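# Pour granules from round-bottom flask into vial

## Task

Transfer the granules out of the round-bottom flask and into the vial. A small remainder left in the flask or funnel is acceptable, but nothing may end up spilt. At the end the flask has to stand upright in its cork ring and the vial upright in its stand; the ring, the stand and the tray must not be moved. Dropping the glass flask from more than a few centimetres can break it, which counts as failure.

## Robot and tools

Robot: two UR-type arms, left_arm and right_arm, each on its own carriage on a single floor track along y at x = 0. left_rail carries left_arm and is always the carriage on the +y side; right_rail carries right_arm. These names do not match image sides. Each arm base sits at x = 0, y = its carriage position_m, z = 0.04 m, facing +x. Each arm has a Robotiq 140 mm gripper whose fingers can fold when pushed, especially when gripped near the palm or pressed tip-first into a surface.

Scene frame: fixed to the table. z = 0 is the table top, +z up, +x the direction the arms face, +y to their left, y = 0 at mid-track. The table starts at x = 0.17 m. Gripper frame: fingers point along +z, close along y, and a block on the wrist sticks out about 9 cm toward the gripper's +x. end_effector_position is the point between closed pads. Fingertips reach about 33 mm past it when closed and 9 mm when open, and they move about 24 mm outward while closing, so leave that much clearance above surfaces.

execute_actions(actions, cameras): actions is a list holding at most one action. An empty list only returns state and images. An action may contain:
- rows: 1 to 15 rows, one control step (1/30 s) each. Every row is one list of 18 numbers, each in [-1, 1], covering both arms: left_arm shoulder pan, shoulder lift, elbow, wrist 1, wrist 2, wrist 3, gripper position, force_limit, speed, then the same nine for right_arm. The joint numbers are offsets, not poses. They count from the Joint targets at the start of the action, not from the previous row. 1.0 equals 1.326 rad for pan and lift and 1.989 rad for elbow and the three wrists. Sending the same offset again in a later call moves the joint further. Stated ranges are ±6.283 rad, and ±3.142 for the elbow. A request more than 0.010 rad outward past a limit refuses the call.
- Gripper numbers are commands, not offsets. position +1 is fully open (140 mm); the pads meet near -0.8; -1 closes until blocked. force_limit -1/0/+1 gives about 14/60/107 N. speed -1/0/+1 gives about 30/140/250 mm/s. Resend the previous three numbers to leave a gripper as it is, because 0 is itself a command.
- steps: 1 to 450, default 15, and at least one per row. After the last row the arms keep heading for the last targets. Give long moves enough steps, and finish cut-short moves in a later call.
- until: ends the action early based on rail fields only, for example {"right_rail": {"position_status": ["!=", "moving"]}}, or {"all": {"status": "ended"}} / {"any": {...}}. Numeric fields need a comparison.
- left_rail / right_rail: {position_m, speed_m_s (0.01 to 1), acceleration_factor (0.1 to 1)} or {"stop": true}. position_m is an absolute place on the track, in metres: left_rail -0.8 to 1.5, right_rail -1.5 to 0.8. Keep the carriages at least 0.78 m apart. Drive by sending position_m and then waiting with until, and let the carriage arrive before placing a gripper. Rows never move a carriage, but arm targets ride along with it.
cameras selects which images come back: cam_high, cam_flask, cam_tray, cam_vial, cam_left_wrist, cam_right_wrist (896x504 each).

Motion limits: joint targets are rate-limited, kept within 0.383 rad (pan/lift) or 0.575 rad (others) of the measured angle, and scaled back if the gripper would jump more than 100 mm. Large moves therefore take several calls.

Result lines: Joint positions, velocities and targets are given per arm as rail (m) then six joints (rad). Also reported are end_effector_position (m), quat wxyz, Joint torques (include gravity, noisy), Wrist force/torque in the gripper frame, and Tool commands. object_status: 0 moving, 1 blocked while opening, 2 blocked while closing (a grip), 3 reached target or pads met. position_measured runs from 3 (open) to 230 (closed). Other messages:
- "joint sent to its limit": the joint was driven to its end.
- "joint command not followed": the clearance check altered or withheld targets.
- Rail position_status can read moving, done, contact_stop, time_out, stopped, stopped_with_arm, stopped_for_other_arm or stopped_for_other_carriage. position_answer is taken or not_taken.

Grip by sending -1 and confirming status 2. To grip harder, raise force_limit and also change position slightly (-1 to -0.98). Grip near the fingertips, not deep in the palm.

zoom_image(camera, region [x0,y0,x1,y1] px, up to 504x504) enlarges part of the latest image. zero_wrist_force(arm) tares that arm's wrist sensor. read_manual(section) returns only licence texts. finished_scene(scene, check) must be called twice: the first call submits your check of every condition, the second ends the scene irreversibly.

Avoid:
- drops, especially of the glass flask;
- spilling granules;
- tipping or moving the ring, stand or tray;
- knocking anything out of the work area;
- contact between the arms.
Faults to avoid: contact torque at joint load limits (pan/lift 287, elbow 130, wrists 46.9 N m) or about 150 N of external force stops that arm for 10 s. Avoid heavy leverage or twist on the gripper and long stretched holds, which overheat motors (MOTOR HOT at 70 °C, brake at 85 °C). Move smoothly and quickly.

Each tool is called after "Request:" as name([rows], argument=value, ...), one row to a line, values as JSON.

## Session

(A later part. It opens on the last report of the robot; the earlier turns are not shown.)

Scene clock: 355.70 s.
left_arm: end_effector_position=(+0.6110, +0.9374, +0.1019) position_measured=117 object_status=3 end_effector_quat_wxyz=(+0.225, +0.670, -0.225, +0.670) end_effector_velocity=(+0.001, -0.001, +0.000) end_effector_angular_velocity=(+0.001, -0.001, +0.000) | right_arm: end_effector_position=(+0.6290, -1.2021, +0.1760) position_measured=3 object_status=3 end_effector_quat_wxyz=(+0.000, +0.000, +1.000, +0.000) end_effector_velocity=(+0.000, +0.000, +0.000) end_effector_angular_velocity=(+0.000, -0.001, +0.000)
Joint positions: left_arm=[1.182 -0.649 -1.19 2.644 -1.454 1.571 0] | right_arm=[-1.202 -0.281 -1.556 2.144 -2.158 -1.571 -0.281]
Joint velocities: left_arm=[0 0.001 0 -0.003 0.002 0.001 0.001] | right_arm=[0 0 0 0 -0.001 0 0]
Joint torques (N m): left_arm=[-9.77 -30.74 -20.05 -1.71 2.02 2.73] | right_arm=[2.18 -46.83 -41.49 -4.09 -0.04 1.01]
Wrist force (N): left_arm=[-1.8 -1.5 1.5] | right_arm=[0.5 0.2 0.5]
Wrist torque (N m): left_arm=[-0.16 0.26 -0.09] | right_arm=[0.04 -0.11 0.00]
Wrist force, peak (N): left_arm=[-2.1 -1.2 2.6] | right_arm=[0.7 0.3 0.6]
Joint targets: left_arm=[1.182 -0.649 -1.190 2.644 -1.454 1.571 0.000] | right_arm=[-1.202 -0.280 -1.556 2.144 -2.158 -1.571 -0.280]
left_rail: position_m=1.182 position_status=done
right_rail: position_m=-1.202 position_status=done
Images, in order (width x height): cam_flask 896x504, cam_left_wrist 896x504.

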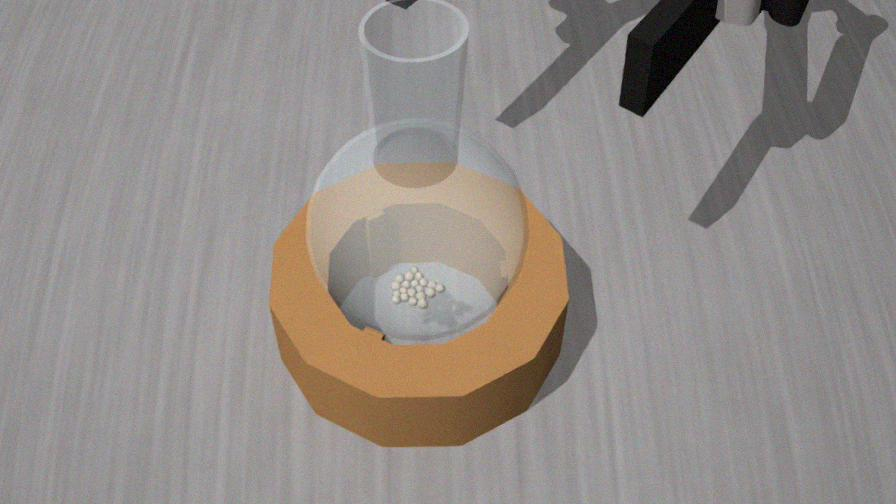

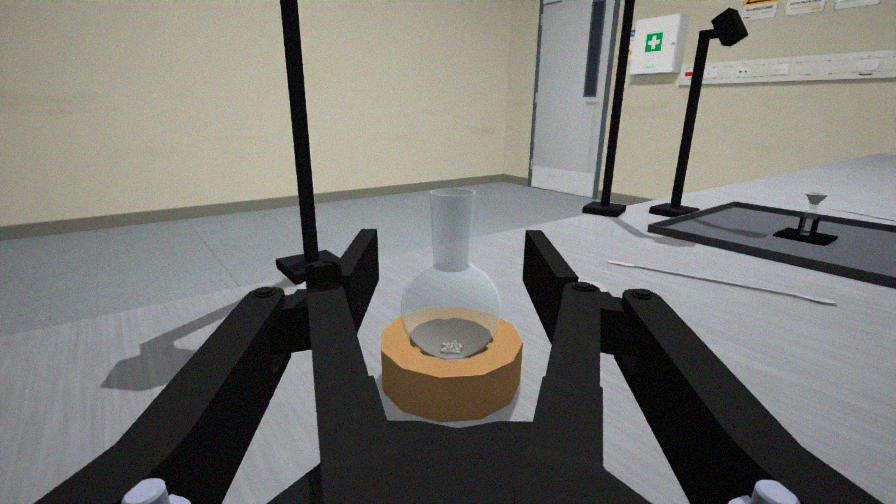

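Request:
execute_actions([
  {"rows": [[-0.000008,0.000226,-0.000566,0.000416,0,0,0.1,0,0,0,0,0,0,0,0,1,1,1],[-0.000029,0.000863,-0.00216,0.001585,0,0,0.1,0,0,0,0,0,0,0,0,1,1,1],[-0.000063,0.001847,-0.004624,0.003393,0,0,0.1,0,0,0,0,0,0,0,0,1,1,1],[-0.000106,0.003114,-0.007799,0.005723,0,0,0.1,0,0,0,0,0,0,0,0,1,1,1],[-0.000156,0.004603,-0.011528,0.008459,0,0,0.1,0,0,0,0,0,0,0,0,1,1,1],[-0.000212,0.00625,-0.015651,0.011485,0,0,0.1,0,0,0,0,0,0,0,0,1,1,1],[-0.000271,0.007991,-0.020012,0.014684,0,0,0.1,0,0,0,0,0,0,0,0,1,1,1],[-0.000332,0.009764,-0.024452,0.017943,0,0,0.1,0,0,0,0,0,0,0,0,1,1,1],[-0.000391,0.011505,-0.028813,0.021142,0,0,0.1,0,0,0,0,0,0,0,0,1,1,1],[-0.000447,0.013152,-0.032936,0.024168,0,0,0.1,0,0,0,0,0,0,0,0,1,1,1],[-0.000497,0.014641,-0.036665,0.026904,0,0,0.1,0,0,0,0,0,0,0,0,1,1,1],[-0.00054,0.015908,-0.03984,0.029234,0,0,0.1,0,0,0,0,0,0,0,0,1,1,1],[-0.000574,0.016892,-0.042303,0.031041,0,0,0.1,0,0,0,0,0,0,0,0,1,1,1],[-0.000595,0.017529,-0.043898,0.032211,0,0,0.1,0,0,0,0,0,0,0,0,1,1,1],[-0.000603,0.017755,-0.044464,0.032627,0,0,0.1,0,0,0,0,0,0,0,0,1,1,1]], "steps": 18},
], cameras=["cam_left_wrist", "cam_flask"])

Request:
zoom_image(camera="cam_left_wrist", region=[374, 180, 534, 340])

Scene clock: 391.20 s.
left_arm: end_effector_position=(+0.6506, +0.9067, +0.1019) position_measured=117 object_status=3 end_effector_quat_wxyz=(+0.226, +0.670, -0.226, +0.670) end_effector_velocity=(+0.001, -0.001, +0.000) end_effector_angular_velocity=(-0.001, +0.001, +0.000) | right_arm: end_effector_position=(+0.6290, -1.2021, +0.1760) position_measured=3 object_status=3 end_effector_quat_wxyz=(+0.000, +0.000, +1.000, +0.000) end_effector_velocity=(-0.001, +0.000, +0.000) end_effector_angular_velocity=(+0.000, +0.001, +0.000)
Joint positions: left_arm=[1.182 -0.649 -1.167 2.556 -1.389 1.571 0] | right_arm=[-1.202 -0.281 -1.556 2.144 -2.158 -1.571 -0.281]
Joint velocities: left_arm=[0 0 0.001 -0.002 0.002 0 -0.001] | right_arm=[0 0 -0.002 0.001 0.001 -0.001 0.001]
Joint torques (N m): left_arm=[-10.01 -37.2 -22.3 -2.74 1.66 2.6] | right_arm=[2.57 -48.96 -40.64 -3.79 0.48 1.23]
Wrist force (N): left_arm=[-1.6 -1.6 1.4] | right_arm=[0.3 0.2 0.3]
Wrist torque (N m): left_arm=[-0.17 0.21 -0.05] | right_arm=[0.05 -0.07 0.00]
Wrist force, peak (N): left_arm=[-1.9 -1.2 2.4] | right_arm=[0.6 -0.2 0.6]
Joint targets: left_arm=[1.182 -0.649 -1.167 2.555 -1.389 1.571 0.000] | right_arm=[-1.202 -0.280 -1.556 2.144 -2.158 -1.571 -0.280]
left_rail: position_m=1.182 position_status=done
right_rail: position_m=-1.202 position_status=done
Images, in order (width x height): cam_flask 896x504, cam_left_wrist 896x504.

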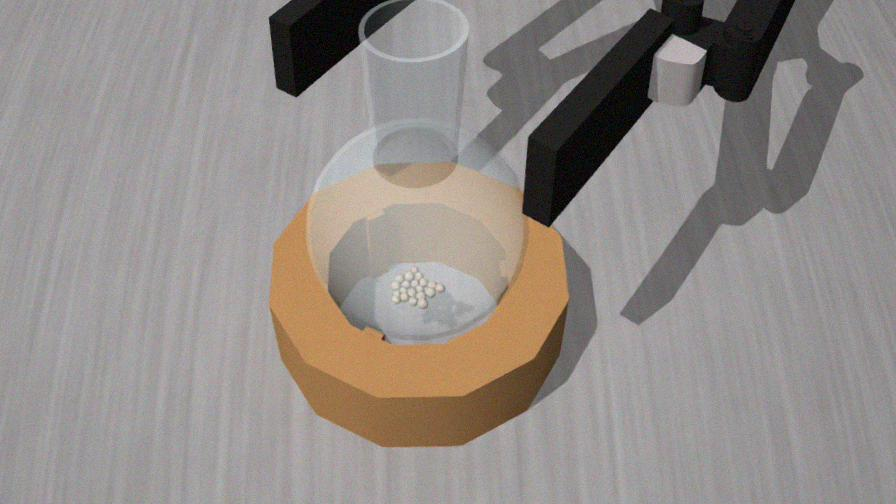

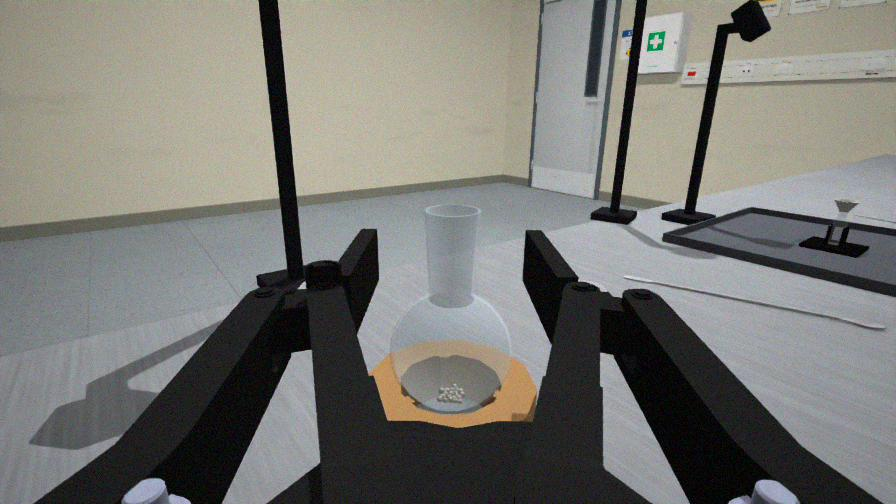

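Scaled by 3.150 from the camera's 896x504 image, which has a finer 1280x720 frame.

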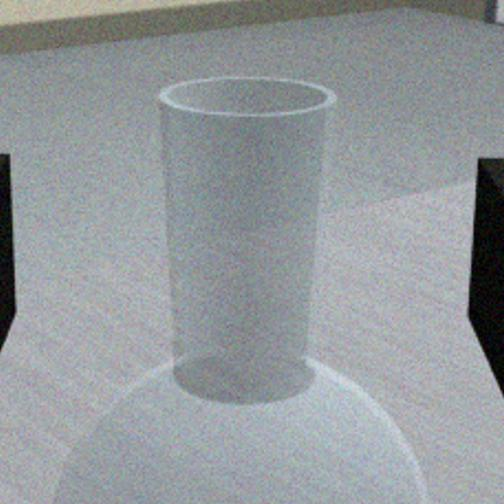

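Request:
execute_actions([
  {"rows": [[0,0,0,0,0,0,-1,0,-0.6,0,0,0,0,0,0,1,1,1]], "steps": 30},
], cameras=["cam_left_wrist", "cam_flask"])

Request:
zoom_image(camera="cam_left_wrist", region=[374, 180, 534, 340])

Scene clock: 399.57 s.
left_arm: end_effector_position=(+0.6508, +0.9065, +0.1019) position_measured=199 object_status=2 end_effector_quat_wxyz=(+0.226, +0.670, -0.226, +0.670) end_effector_velocity=(+0.000, +0.000, +0.000) end_effector_angular_velocity=(+0.000, -0.001, +0.001) | right_arm: end_effector_position=(+0.6290, -1.2021, +0.1760) position_measured=3 object_status=3 end_effector_quat_wxyz=(+0.000, +0.000, +1.000, +0.000) end_effector_velocity=(+0.000, -0.001, +0.001) end_effector_angular_velocity=(+0.000, +0.000, -0.001)
Joint positions: left_arm=[1.182 -0.649 -1.167 2.555 -1.389 1.571 0] | right_arm=[-1.202 -0.281 -1.556 2.144 -2.158 -1.571 -0.281]
Joint velocities: left_arm=[0 0.001 0 0 0 0 0.001] | right_arm=[0 -0.001 -0.001 0 0.001 0 0]
Joint torques (N m): left_arm=[-9.47 -36.25 -12.03 -2.72 1.04 2.69] | right_arm=[2.4 -44.12 -41.96 -3.77 -0.09 0.94]
Wrist force (N): left_arm=[-1.7 -1.3 0.9] | right_arm=[0.0 -0.5 0.2]
Wrist torque (N m): left_arm=[-0.14 0.20 -0.07] | right_arm=[-0.11 0.01 0.00]
Wrist force, peak (N): left_arm=[-2.1 -1.5 1.2] | right_arm=[0.5 0.2 0.5]
Joint targets: left_arm=[1.182 -0.649 -1.167 2.555 -1.389 1.571 0.000] | right_arm=[-1.202 -0.280 -1.556 2.144 -2.158 -1.571 -0.280]
left_rail: position_m=1.182 position_status=done
right_rail: position_m=-1.202 position_status=done
Images, in order (width x height): cam_flask 896x504, cam_left_wrist 896x504.

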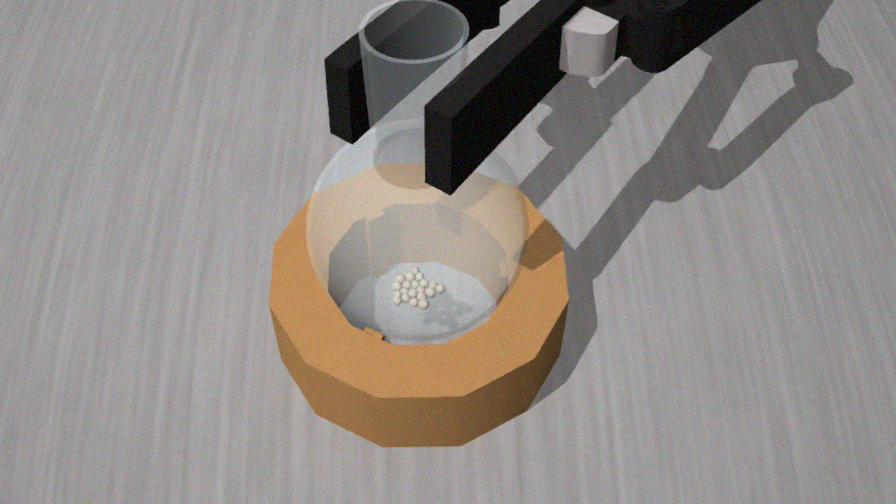

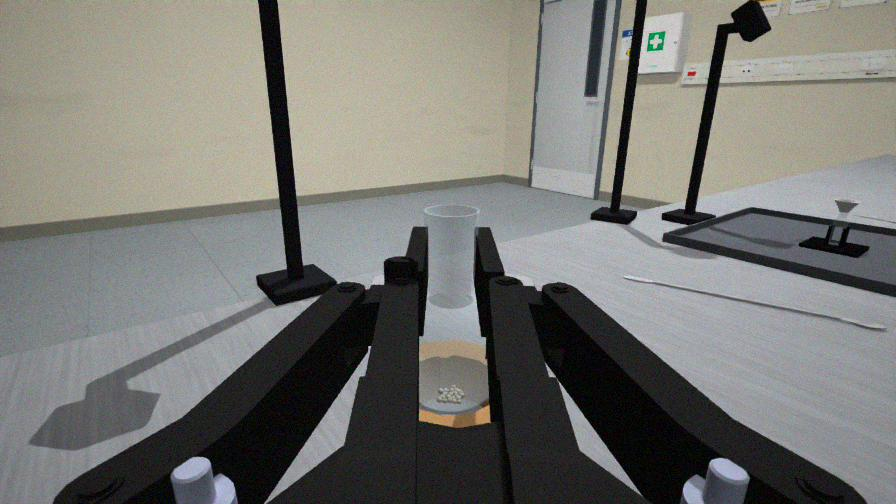

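Scaled by 3.150 from the camera's 896x504 image, which has a finer 1280x720 frame.

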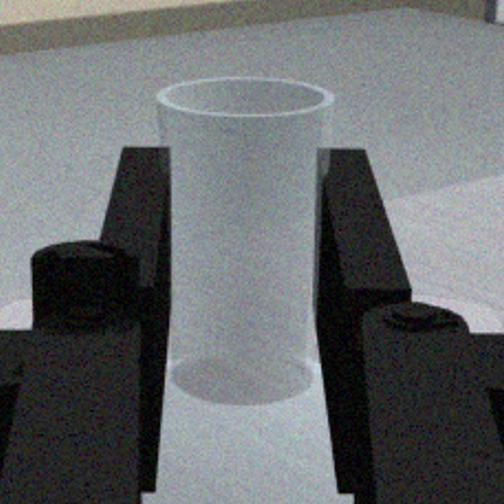

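Request:
execute_actions([
  {"rows": [[0,-0.000636,-0.00001,0.000434,0,0,-1,0,-0.6,0,0,0,0,0,0,1,1,1],[0,-0.002427,-0.000037,0.001654,0,0,-1,0,-0.6,0,0,0,0,0,0,1,1,1],[0,-0.005194,-0.000079,0.003541,0,0,-1,0,-0.6,0,0,0,0,0,0,1,1,1],[0,-0.00876,-0.000132,0.005972,0,0,-1,0,-0.6,0,0,0,0,0,0,1,1,1],[0,-0.012948,-0.000196,0.008828,0,0,-1,0,-0.6,0,0,0,0,0,0,1,1,1],[0,-0.017579,-0.000266,0.011985,0,0,-1,0,-0.6,0,0,0,0,0,0,1,1,1],[0,-0.022477,-0.00034,0.015324,0,0,-1,0,-0.6,0,0,0,0,0,0,1,1,1],[0,-0.027464,-0.000415,0.018725,0,0,-1,0,-0.6,0,0,0,0,0,0,1,1,1],[0,-0.032362,-0.000489,0.022064,0,0,-1,0,-0.6,0,0,0,0,0,0,1,1,1],[0,-0.036993,-0.000559,0.025221,0,0,-1,0,-0.6,0,0,0,0,0,0,1,1,1],[0,-0.041181,-0.000623,0.028077,0,0,-1,0,-0.6,0,0,0,0,0,0,1,1,1],[0,-0.044747,-0.000676,0.030508,0,0,-1,0,-0.6,0,0,0,0,0,0,1,1,1],[0,-0.047514,-0.000718,0.032394,0,0,-1,0,-0.6,0,0,0,0,0,0,1,1,1],[0,-0.049305,-0.000745,0.033615,0,0,-1,0,-0.6,0,0,0,0,0,0,1,1,1],[0,-0.049941,-0.000755,0.034049,0,0,-1,0,-0.6,0,0,0,0,0,0,1,1,1]], "steps": 18},
], cameras=["cam_left_wrist", "cam_flask"])

Scene clock: 520.57 s.
left_arm: end_effector_position=(+0.6508, +0.9065, +0.1248) position_measured=199 object_status=2 end_effector_quat_wxyz=(+0.226, +0.670, -0.226, +0.670) end_effector_velocity=(+0.000, +0.000, +0.001) end_effector_angular_velocity=(+0.000, +0.001, -0.001) | right_arm: end_effector_position=(+0.6290, -1.2021, +0.1760) position_measured=3 object_status=3 end_effector_quat_wxyz=(+0.000, +0.000, +1.000, +0.000) end_effector_velocity=(-0.001, +0.001, -0.001) end_effector_angular_velocity=(+0.001, +0.001, +0.000)
Joint positions: left_arm=[1.182 -0.649 -1.232 2.554 -1.321 1.571 0] | right_arm=[-1.202 -0.281 -1.556 2.144 -2.158 -1.571 -0.281]
Joint velocities: left_arm=[0 0 -0.003 0 0.003 0 -0.001] | right_arm=[0 0 0 0.001 0 0.001 0]
Joint torques (N m): left_arm=[-0.34 -52.29 -23.68 -1.31 -1.44 2.37] | right_arm=[2.35 -43.55 -41.46 -3.49 0.19 1.94]
Wrist force (N): left_arm=[-2.5 -1.2 1.2] | right_arm=[0.0 0.0 0.2]
Wrist torque (N m): left_arm=[-0.08 0.30 -0.08] | right_arm=[0.00 0.01 0.00]
Wrist force, peak (N): left_arm=[-3.1 -1.2 1.1] | right_arm=[0.5 -0.3 0.8]
Joint targets: left_arm=[1.182 -0.649 -1.233 2.554 -1.321 1.571 0.000] | right_arm=[-1.202 -0.280 -1.556 2.144 -2.158 -1.571 -0.280]
left_rail: position_m=1.182 position_status=done
right_rail: position_m=-1.202 position_status=done
Images, in order (width x height): cam_flask 896x504, cam_left_wrist 896x504.

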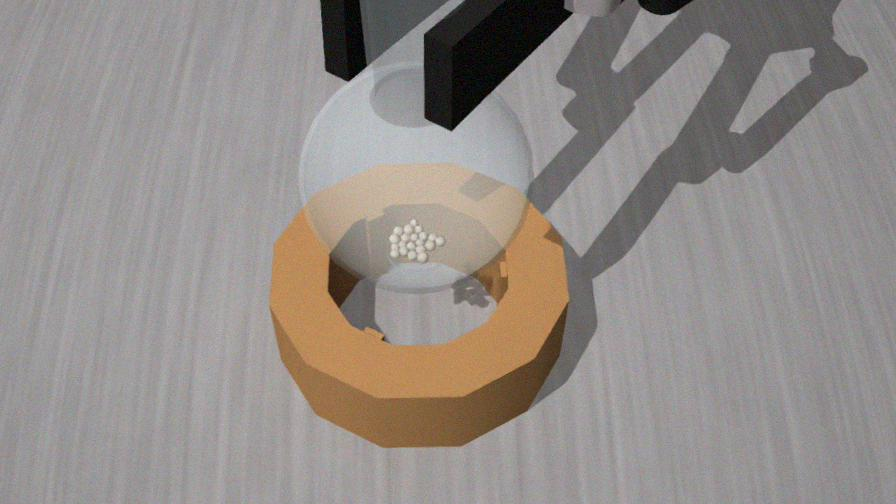

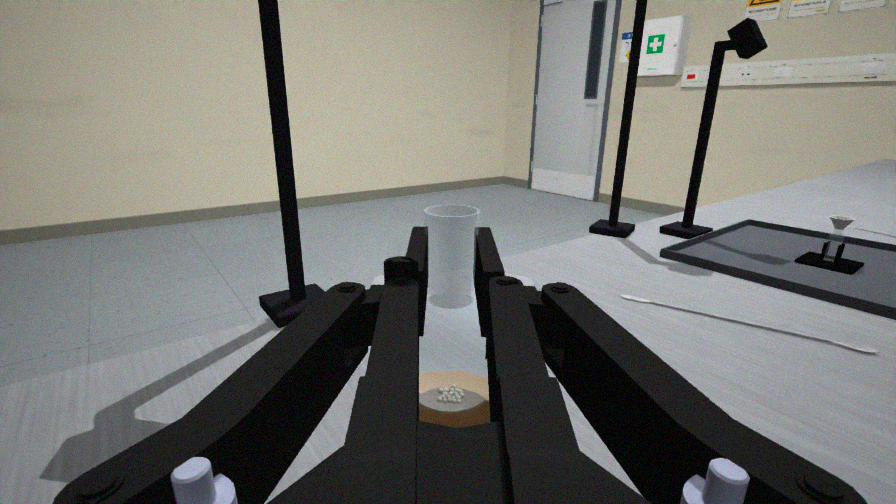

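Request:
execute_actions([
  {"rows": [[0,-0.003093,-0.000344,0.002406,0,0,-1,0,-0.6,0,0,0,0,0,0,1,1,1],[0,-0.011796,-0.001311,0.009175,0,0,-1,0,-0.6,0,0,0,0,0,0,1,1,1],[0,-0.025249,-0.002805,0.019638,0,0,-1,0,-0.6,0,0,0,0,0,0,1,1,1],[0,-0.042583,-0.004731,0.03312,0,0,-1,0,-0.6,0,0,0,0,0,0,1,1,1],[0,-0.062942,-0.006993,0.048955,0,0,-1,0,-0.6,0,0,0,0,0,0,1,1,1],[0,-0.085457,-0.009495,0.066466,0,0,-1,0,-0.6,0,0,0,0,0,0,1,1,1],[0,-0.109266,-0.01214,0.084984,0,0,-1,0,-0.6,0,0,0,0,0,0,1,1,1],[0,-0.13351,-0.014834,0.10384,0,0,-1,0,-0.6,0,0,0,0,0,0,1,1,1],[0,-0.157319,-0.017479,0.122359,0,0,-1,0,-0.6,0,0,0,0,0,0,1,1,1],[0,-0.179834,-0.019981,0.13987,0,0,-1,0,-0.6,0,0,0,0,0,0,1,1,1],[0,-0.200193,-0.022243,0.155705,0,0,-1,0,-0.6,0,0,0,0,0,0,1,1,1],[0,-0.217527,-0.024169,0.169187,0,0,-1,0,-0.6,0,0,0,0,0,0,1,1,1],[0,-0.230977,-0.025663,0.179648,0,0,-1,0,-0.6,0,0,0,0,0,0,1,1,1],[0,-0.239683,-0.02663,0.186419,0,0,-1,0,-0.6,0,0,0,0,0,0,1,1,1],[0,-0.242776,-0.026974,0.188825,0,0,-1,0,-0.6,0,0,0,0,0,0,1,1,1]], "steps": 120, "left_rail": {"position_m": 0.72, "acceleration_factor": 0.7}, "until": {"left_rail": {"position_status": ["!=", "moving"]}}},
], cameras=["cam_left_wrist", "cam_flask", "cam_high"])

Scene clock: 579.40 s.
left_arm: end_effector_position=(+0.6508, +0.4446, +0.2499) position_measured=199 object_status=2 end_effector_quat_wxyz=(+0.226, +0.670, -0.226, +0.670) end_effector_velocity=(+0.000, -0.001, -0.001) end_effector_angular_velocity=(+0.000, +0.001, +0.000) | right_arm: end_effector_position=(+0.6290, -1.2021, +0.1760) position_measured=3 object_status=3 end_effector_quat_wxyz=(+0.000, +0.000, +1.000, +0.000) end_effector_velocity=(+0.000, -0.001, -0.001) end_effector_angular_velocity=(+0.000, +0.002, -0.002)
Joint positions: left_arm=[0.72 -0.649 -1.555 2.5 -0.945 1.571 0] | right_arm=[-1.202 -0.281 -1.556 2.144 -2.158 -1.571 -0.281]
Joint velocities: left_arm=[-0.001 0 0 0.001 0 0 -0.001] | right_arm=[0 -0.002 0.001 0.001 0 0 0]
Joint torques (N m): left_arm=[6.69 -44.49 -35.01 -1.96 -1.91 1.92] | right_arm=[1.92 -47.73 -39.02 -3.2 -0.2 1.86]
Wrist force (N): left_arm=[-2.1 -0.8 1.1] | right_arm=[0.2 0.1 0.2]
Wrist torque (N m): left_arm=[0.06 0.21 -0.09] | right_arm=[0.03 -0.03 0.00]
Wrist force, peak (N): left_arm=[-5.1 -1.9 0.2] | right_arm=[0.5 0.2 0.6]
Joint targets: left_arm=[0.720 -0.649 -1.555 2.500 -0.945 1.571 0.000] | right_arm=[-1.202 -0.280 -1.556 2.144 -2.158 -1.571 -0.280]
left_rail: position_m=0.720 position_status=done
right_rail: position_m=-1.202 position_status=done
Images, in order (width x height): cam_high 896x504, cam_flask 896x504, cam_left_wrist 896x504.

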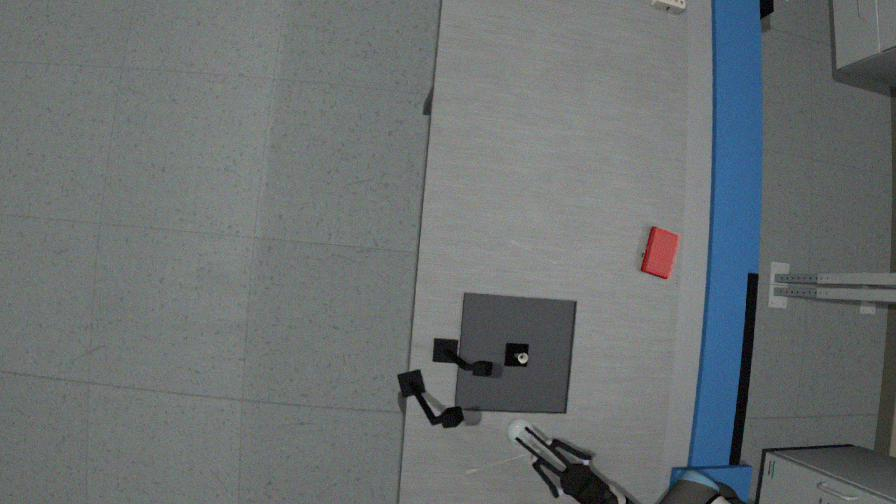

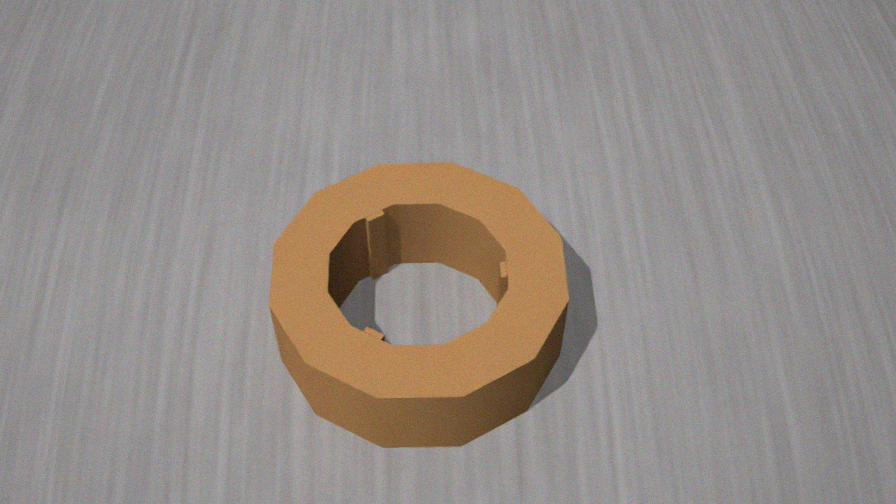

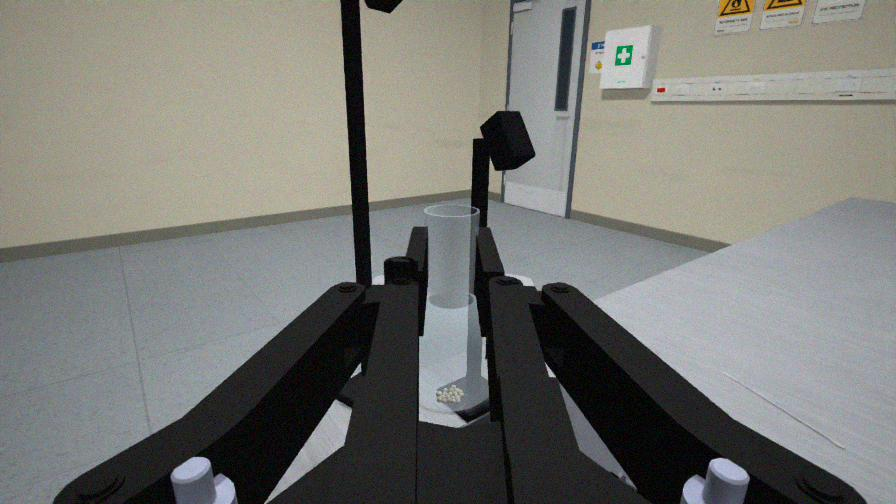

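Request:
execute_actions([
  {"rows": [[0.001649,-0.000417,0.000439,0.000398,0,-0.004807,-1,0,-0.6,0,0,0,0,0,0,1,1,1],[0.006288,-0.001592,0.001676,0.001517,0,-0.018334,-1,0,-0.6,0,0,0,0,0,0,1,1,1],[0.013459,-0.003408,0.003587,0.003247,0,-0.039242,-1,0,-0.6,0,0,0,0,0,0,1,1,1],[0.022699,-0.005748,0.00605,0.005476,0,-0.066183,-1,0,-0.6,0,0,0,0,0,0,1,1,1],[0.033551,-0.008495,0.008942,0.008095,0,-0.097825,-1,0,-0.6,0,0,0,0,0,0,1,1,1],[0.045553,-0.011534,0.01214,0.01099,0,-0.132818,-1,0,-0.6,0,0,0,0,0,0,1,1,1],[0.058244,-0.014748,0.015523,0.014052,0,-0.169823,-1,0,-0.6,0,0,0,0,0,0,1,1,1],[0.071168,-0.01802,0.018967,0.01717,0,-0.207502,-1,0,-0.6,0,0,0,0,0,0,1,1,1],[0.083859,-0.021234,0.02235,0.020232,0,-0.244507,-1,0,-0.6,0,0,0,0,0,0,1,1,1],[0.095861,-0.024273,0.025548,0.023127,0,-0.2795,-1,0,-0.6,0,0,0,0,0,0,1,1,1],[0.106713,-0.02702,0.02844,0.025746,0,-0.311142,-1,0,-0.6,0,0,0,0,0,0,1,1,1],[0.115953,-0.02936,0.030903,0.027975,0,-0.338083,-1,0,-0.6,0,0,0,0,0,0,1,1,1],[0.123123,-0.031175,0.032814,0.029705,0,-0.358987,-1,0,-0.6,0,0,0,0,0,0,1,1,1],[0.127763,-0.03235,0.034051,0.030824,0,-0.372518,-1,0,-0.6,0,0,0,0,0,0,1,1,1],[0.129412,-0.032768,0.03449,0.031222,0,-0.377325,-1,0,-0.6,0,0,0,0,0,0,1,1,1]], "steps": 120, "left_rail": {"position_m": 0.269}, "until": {"left_rail": {"position_status": ["!=", "moving"]}}},
], cameras=["cam_left_wrist", "cam_high"])

Scene clock: 609.70 s.
left_arm: end_effector_position=(+0.6438, +0.1318, +0.2123) position_measured=199 object_status=2 end_effector_quat_wxyz=(+0.389, +0.731, +0.100, +0.552) end_effector_velocity=(+0.000, -0.002, +0.000) end_effector_angular_velocity=(+0.001, +0.000, -0.001) | right_arm: end_effector_position=(+0.6290, -1.2021, +0.1760) position_measured=3 object_status=3 end_effector_quat_wxyz=(+0.000, +0.000, +1.000, +0.000) end_effector_velocity=(+0.001, +0.001, +0.001) end_effector_angular_velocity=(-0.001, -0.002, +0.002)
Joint positions: left_arm=[0.269 -0.478 -1.598 2.569 -0.883 1.571 -0.75] | right_arm=[-1.202 -0.281 -1.556 2.144 -2.158 -1.571 -0.281]
Joint velocities: left_arm=[-0.001 0 0 0 0 0.001 0.001] | right_arm=[0 0.002 0 -0.001 -0.001 0 0]
Joint torques (N m): left_arm=[11.03 -39.3 -17.55 -1.07 -1.99 -2.21] | right_arm=[4.73 -46.37 -40.16 -3.07 -0.39 1.82]
Wrist force (N): left_arm=[-0.8 -0.8 1.0] | right_arm=[0.4 0.1 0.1]
Wrist torque (N m): left_arm=[0.13 0.05 -0.05] | right_arm=[0.03 -0.07 0.01]
Wrist force, peak (N): left_arm=[0.1 -3.4 -1.2] | right_arm=[0.4 0.3 0.6]
Joint targets: left_arm=[0.269 -0.478 -1.598 2.569 -0.883 1.571 -0.750] | right_arm=[-1.202 -0.280 -1.556 2.144 -2.158 -1.571 -0.280]
left_rail: position_m=0.269 position_status=done
right_rail: position_m=-1.202 position_status=done
Images, in order (width x height): cam_high 896x504, cam_left_wrist 896x504.

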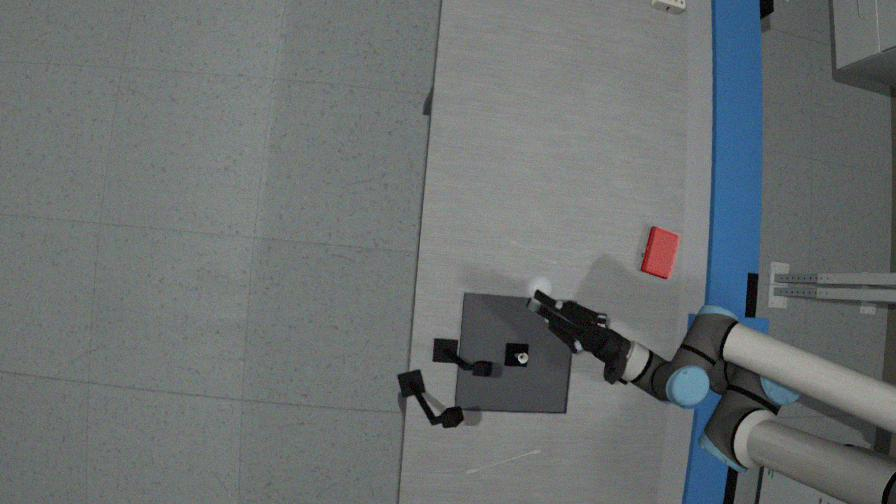

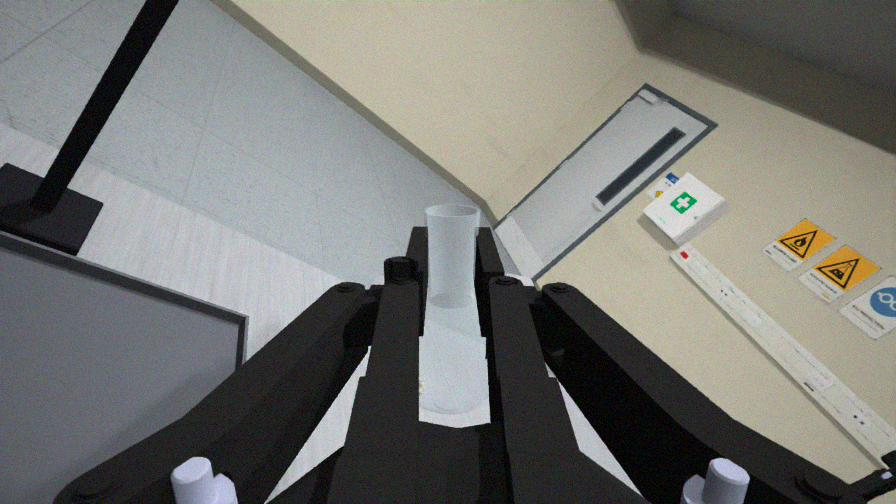

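Request:
execute_actions([
  {"rows": [[0.001649,-0.000417,0.000439,0.000398,0,-0.004807,-1,0,-0.6,0,0,0,0,0,0,1,1,1],[0.006288,-0.001592,0.001676,0.001517,0,-0.018334,-1,0,-0.6,0,0,0,0,0,0,1,1,1],[0.013459,-0.003408,0.003587,0.003247,0,-0.039242,-1,0,-0.6,0,0,0,0,0,0,1,1,1],[0.022699,-0.005748,0.00605,0.005476,0,-0.066183,-1,0,-0.6,0,0,0,0,0,0,1,1,1],[0.033551,-0.008495,0.008942,0.008095,0,-0.097825,-1,0,-0.6,0,0,0,0,0,0,1,1,1],[0.045553,-0.011534,0.01214,0.01099,0,-0.132818,-1,0,-0.6,0,0,0,0,0,0,1,1,1],[0.058244,-0.014748,0.015523,0.014052,0,-0.169823,-1,0,-0.6,0,0,0,0,0,0,1,1,1],[0.071168,-0.01802,0.018967,0.01717,0,-0.207502,-1,0,-0.6,0,0,0,0,0,0,1,1,1],[0.083859,-0.021234,0.02235,0.020232,0,-0.244507,-1,0,-0.6,0,0,0,0,0,0,1,1,1],[0.095861,-0.024273,0.025548,0.023127,0,-0.2795,-1,0,-0.6,0,0,0,0,0,0,1,1,1],[0.106713,-0.02702,0.02844,0.025746,0,-0.311142,-1,0,-0.6,0,0,0,0,0,0,1,1,1],[0.115953,-0.02936,0.030903,0.027975,0,-0.338083,-1,0,-0.6,0,0,0,0,0,0,1,1,1],[0.123123,-0.031175,0.032814,0.029705,0,-0.358987,-1,0,-0.6,0,0,0,0,0,0,1,1,1],[0.127763,-0.03235,0.034051,0.030824,0,-0.372518,-1,0,-0.6,0,0,0,0,0,0,1,1,1],[0.129412,-0.032768,0.03449,0.031222,0,-0.377325,-1,0,-0.6,0,0,0,0,0,0,1,1,1]], "steps": 22},
], cameras=["cam_left_wrist", "cam_high", "cam_vial", "cam_tray"])

Scene clock: 624.93 s.
left_arm: end_effector_position=(+0.6074, +0.2595, +0.1749) position_measured=199 object_status=2 end_effector_quat_wxyz=(+0.505, +0.634, +0.431, +0.398) end_effector_velocity=(+0.000, +0.001, +0.000) end_effector_angular_velocity=(-0.005, +0.002, +0.002) | right_arm: end_effector_position=(+0.6290, -1.2021, +0.1760) position_measured=3 object_status=3 end_effector_quat_wxyz=(+0.000, +0.000, +1.000, +0.000) end_effector_velocity=(+0.000, +0.000, -0.001) end_effector_angular_velocity=(+0.001, +0.002, +0.000)
Joint positions: left_arm=[0.269 -0.306 -1.641 2.637 -0.821 1.571 -1.5] | right_arm=[-1.202 -0.281 -1.556 2.144 -2.158 -1.571 -0.281]
Joint velocities: left_arm=[0 0.001 0 0 0 0 -0.005] | right_arm=[0 0 0.001 0 0 0 0.001]
Joint torques (N m): left_arm=[10.48 -34.08 -14.54 -0.58 -1.89 -1.65] | right_arm=[1.23 -48.28 -40.3 -2.94 -0.25 2.05]
Wrist force (N): left_arm=[-0.1 -0.3 0.5] | right_arm=[0.1 -0.1 0.2]
Wrist torque (N m): left_arm=[0.19 0.01 -0.08] | right_arm=[-0.03 -0.02 0.00]
Wrist force, peak (N): left_arm=[-1.8 0.7 2.2] | right_arm=[0.6 0.2 0.5]
Joint targets: left_arm=[0.269 -0.306 -1.641 2.637 -0.821 1.571 -1.501] | right_arm=[-1.202 -0.280 -1.556 2.144 -2.158 -1.571 -0.280]
left_rail: position_m=0.269 position_status=done
right_rail: position_m=-1.202 position_status=done
Images, in order (width x height): cam_high 896x504, cam_tray 896x504, cam_vial 896x504, cam_left_wrist 896x504.

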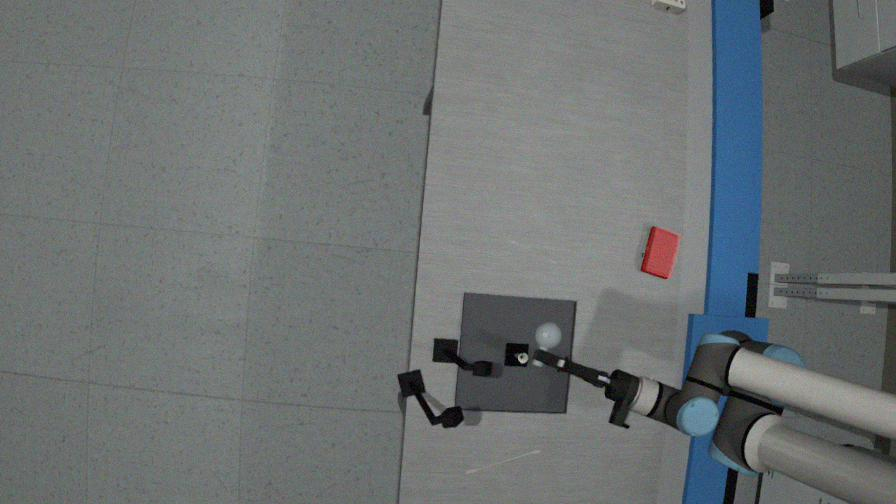

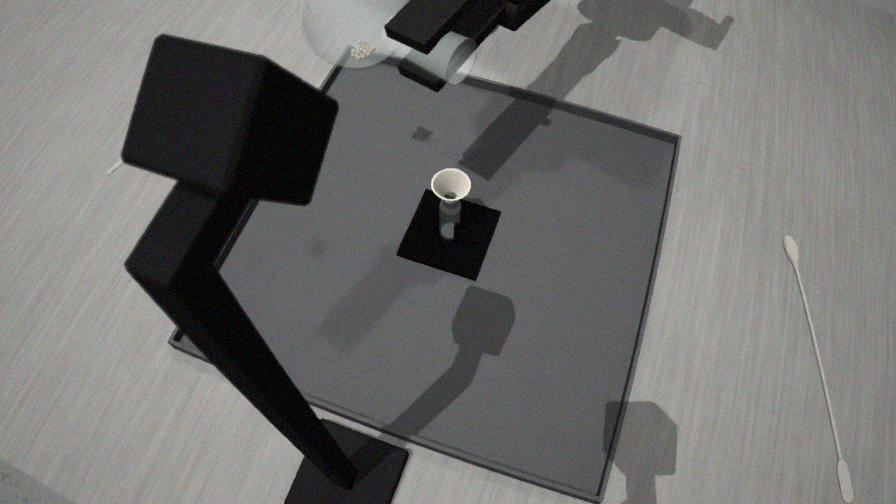

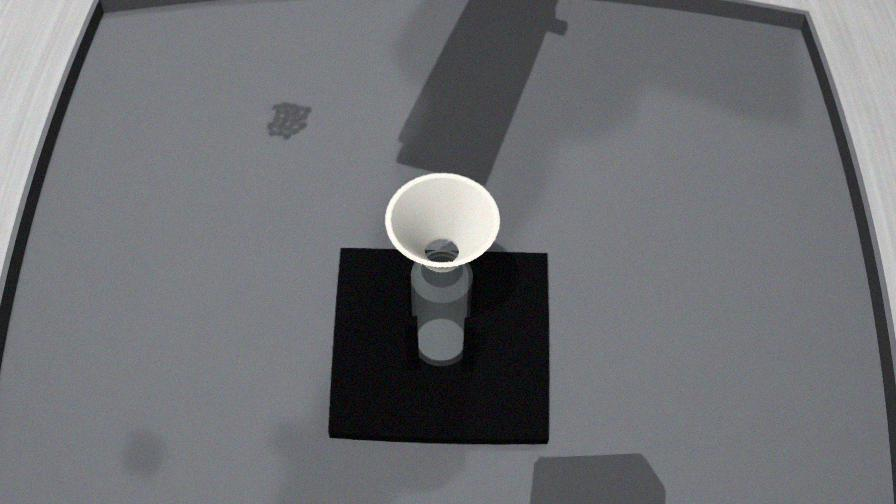

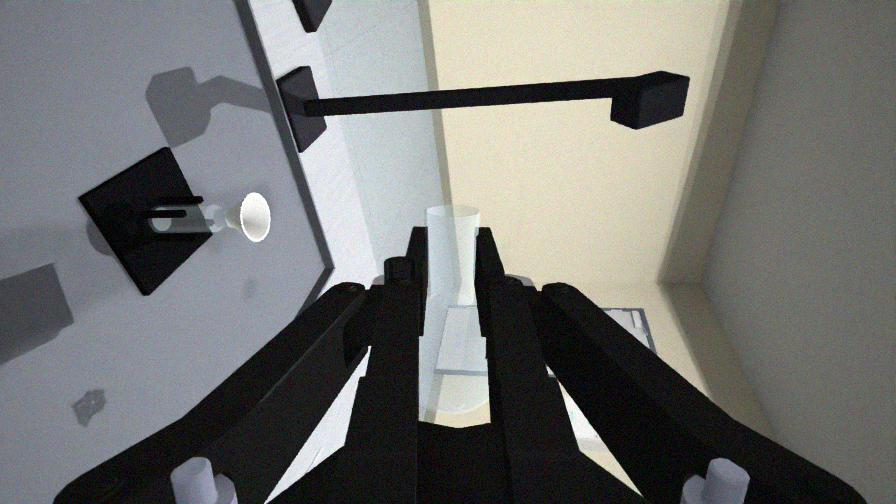

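Request:
zoom_image(camera="cam_left_wrist", region=[206, 166, 306, 266])

Request:
zoom_image(camera="cam_left_wrist", region=[374, 180, 534, 340])

Scaled by 5.040 from the camera's 896x504 image, which has a finer 1280x720 frame.

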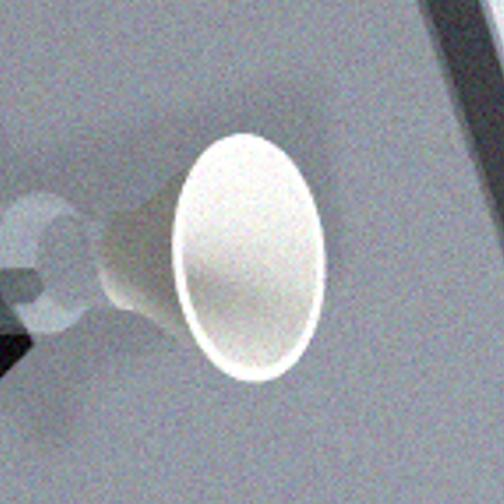

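Scaled by 3.150 from the camera's 896x504 image, which has a finer 1280x720 frame.

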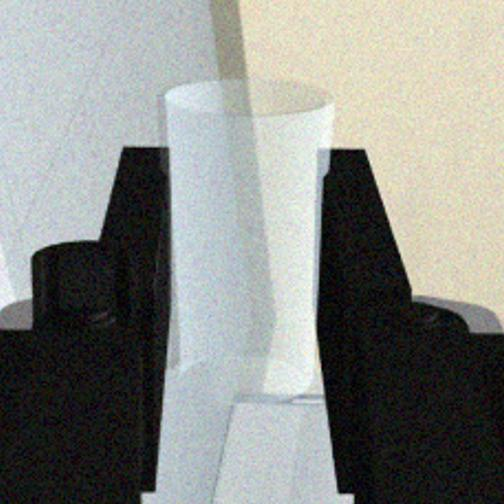

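Request:
execute_actions([
  {"rows": [[0.000088,0.001242,0.000122,-0.00095,0,-0.004807,-1,0,-0.6,0,0,0,0,0,0,1,1,1],[0.000334,0.004736,0.000466,-0.003624,0,-0.018334,-1,0,-0.6,0,0,0,0,0,0,1,1,1],[0.000714,0.010136,0.000998,-0.007756,0,-0.039242,-1,0,-0.6,0,0,0,0,0,0,1,1,1],[0.001205,0.017096,0.001683,-0.01308,0,-0.066183,-1,0,-0.6,0,0,0,0,0,0,1,1,1],[0.001781,0.025269,0.002488,-0.019334,0,-0.097825,-1,0,-0.6,0,0,0,0,0,0,1,1,1],[0.002418,0.034308,0.003378,-0.02625,0,-0.132818,-1,0,-0.6,0,0,0,0,0,0,1,1,1],[0.003092,0.043867,0.004319,-0.033564,0,-0.169823,-1,0,-0.6,0,0,0,0,0,0,1,1,1],[0.003777,0.053599,0.005278,-0.041011,0,-0.207502,-1,0,-0.6,0,0,0,0,0,0,1,1,1],[0.004451,0.063158,0.006219,-0.048325,0,-0.244507,-1,0,-0.6,0,0,0,0,0,0,1,1,1],[0.005088,0.072197,0.007109,-0.055241,0,-0.2795,-1,0,-0.6,0,0,0,0,0,0,1,1,1],[0.005664,0.080371,0.007914,-0.061495,0,-0.311142,-1,0,-0.6,0,0,0,0,0,0,1,1,1],[0.006155,0.08733,0.008599,-0.066819,0,-0.338083,-1,0,-0.6,0,0,0,0,0,0,1,1,1],[0.006535,0.092729,0.009131,-0.070951,0,-0.358987,-1,0,-0.6,0,0,0,0,0,0,1,1,1],[0.006781,0.096224,0.009475,-0.073625,0,-0.372518,-1,0,-0.6,0,0,0,0,0,0,1,1,1],[0.006869,0.097466,0.009597,-0.074575,0,-0.377325,-1,0,-0.6,0,0,0,0,0,0,1,1,1]], "steps": 22},
], cameras=["cam_left_wrist", "cam_vial", "cam_tray"])

Scene clock: 665.57 s.
left_arm: end_effector_position=(+0.6121, +0.2637, +0.1348) position_measured=199 object_status=2 end_effector_quat_wxyz=(+0.615, +0.429, +0.635, +0.188) end_effector_velocity=(+0.000, +0.000, +0.000) end_effector_angular_velocity=(-0.002, +0.001, +0.000) | right_arm: end_effector_position=(+0.6290, -1.2021, +0.1760) position_measured=3 object_status=3 end_effector_quat_wxyz=(+0.000, +0.000, +1.000, +0.000) end_effector_velocity=(+0.000, -0.001, +0.000) end_effector_angular_velocity=(+0.000, +0.001, -0.001)
Joint positions: left_arm=[0.269 -0.297 -1.512 2.657 -0.969 1.571 -2.251] | right_arm=[-1.202 -0.281 -1.556 2.144 -2.158 -1.571 -0.281]
Joint velocities: left_arm=[0 0 0.001 0 0 0 -0.002] | right_arm=[0 -0.001 0.001 0 0.001 0 0]
Joint torques (N m): left_arm=[11.05 -14.29 -10.06 -4.44 -1.86 -2.21] | right_arm=[5.47 -46.61 -40.53 -3.13 -0.02 3]
Wrist force (N): left_arm=[-0.2 -0.1 0.1] | right_arm=[0.4 -0.1 -0.3]
Wrist torque (N m): left_arm=[0.10 0.00 -0.12] | right_arm=[-0.02 -0.07 0.01]
Wrist force, peak (N): left_arm=[-0.1 -1.0 1.1] | right_arm=[0.7 0.4 0.2]
Joint targets: left_arm=[0.269 -0.297 -1.512 2.657 -0.970 1.571 -2.251] | right_arm=[-1.202 -0.280 -1.556 2.144 -2.158 -1.571 -0.280]
left_rail: position_m=0.269 position_status=done
right_rail: position_m=-1.202 position_status=done
Images, in order (width x height): cam_tray 896x504, cam_vial 896x504, cam_left_wrist 896x504.

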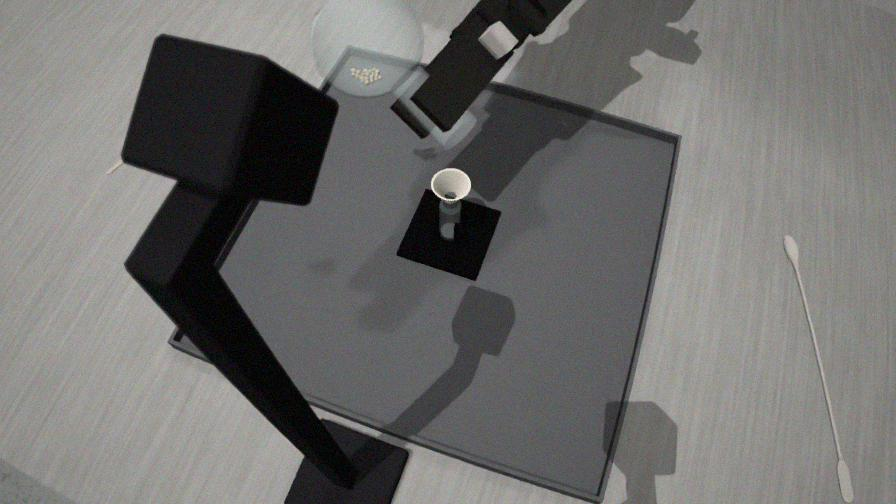

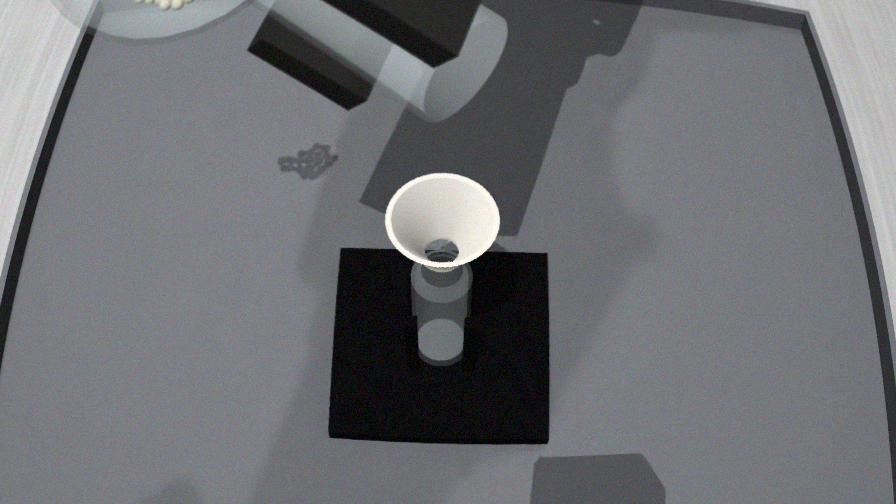

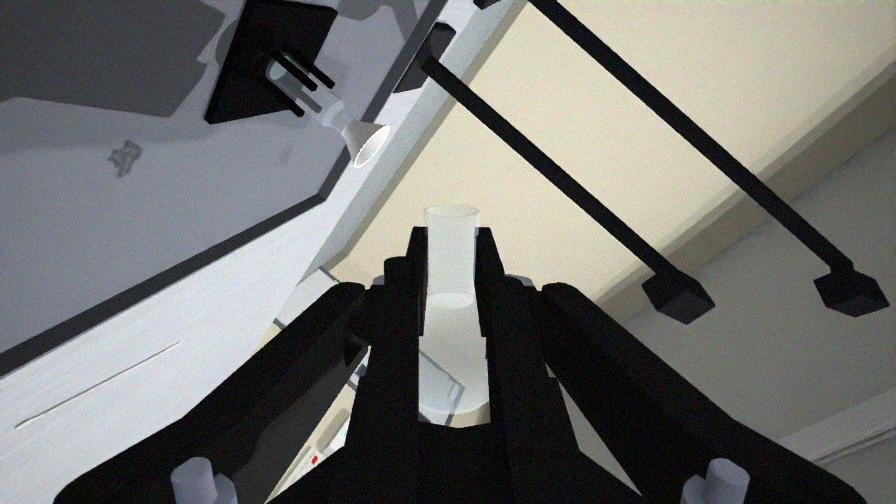

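Request:
zoom_image(camera="cam_vial", region=[330, 0, 580, 140])

Request:
zoom_image(camera="cam_left_wrist", region=[320, 95, 420, 195])

Scaled by 2.016 from the camera's 896x504 image, which has a finer 1280x720 frame.

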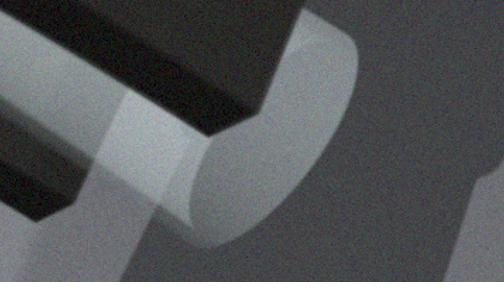

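Scaled by 5.040 from the camera's 896x504 image, which has a finer 1280x720 frame.

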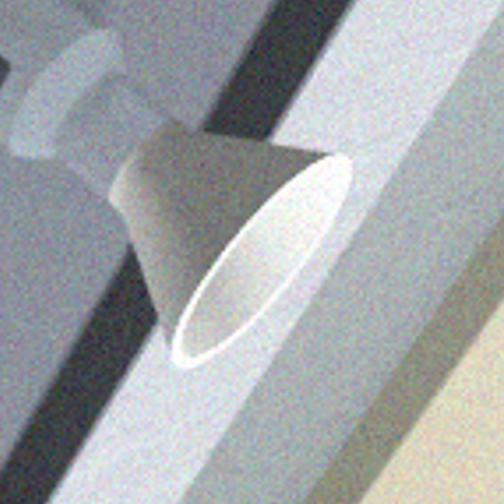

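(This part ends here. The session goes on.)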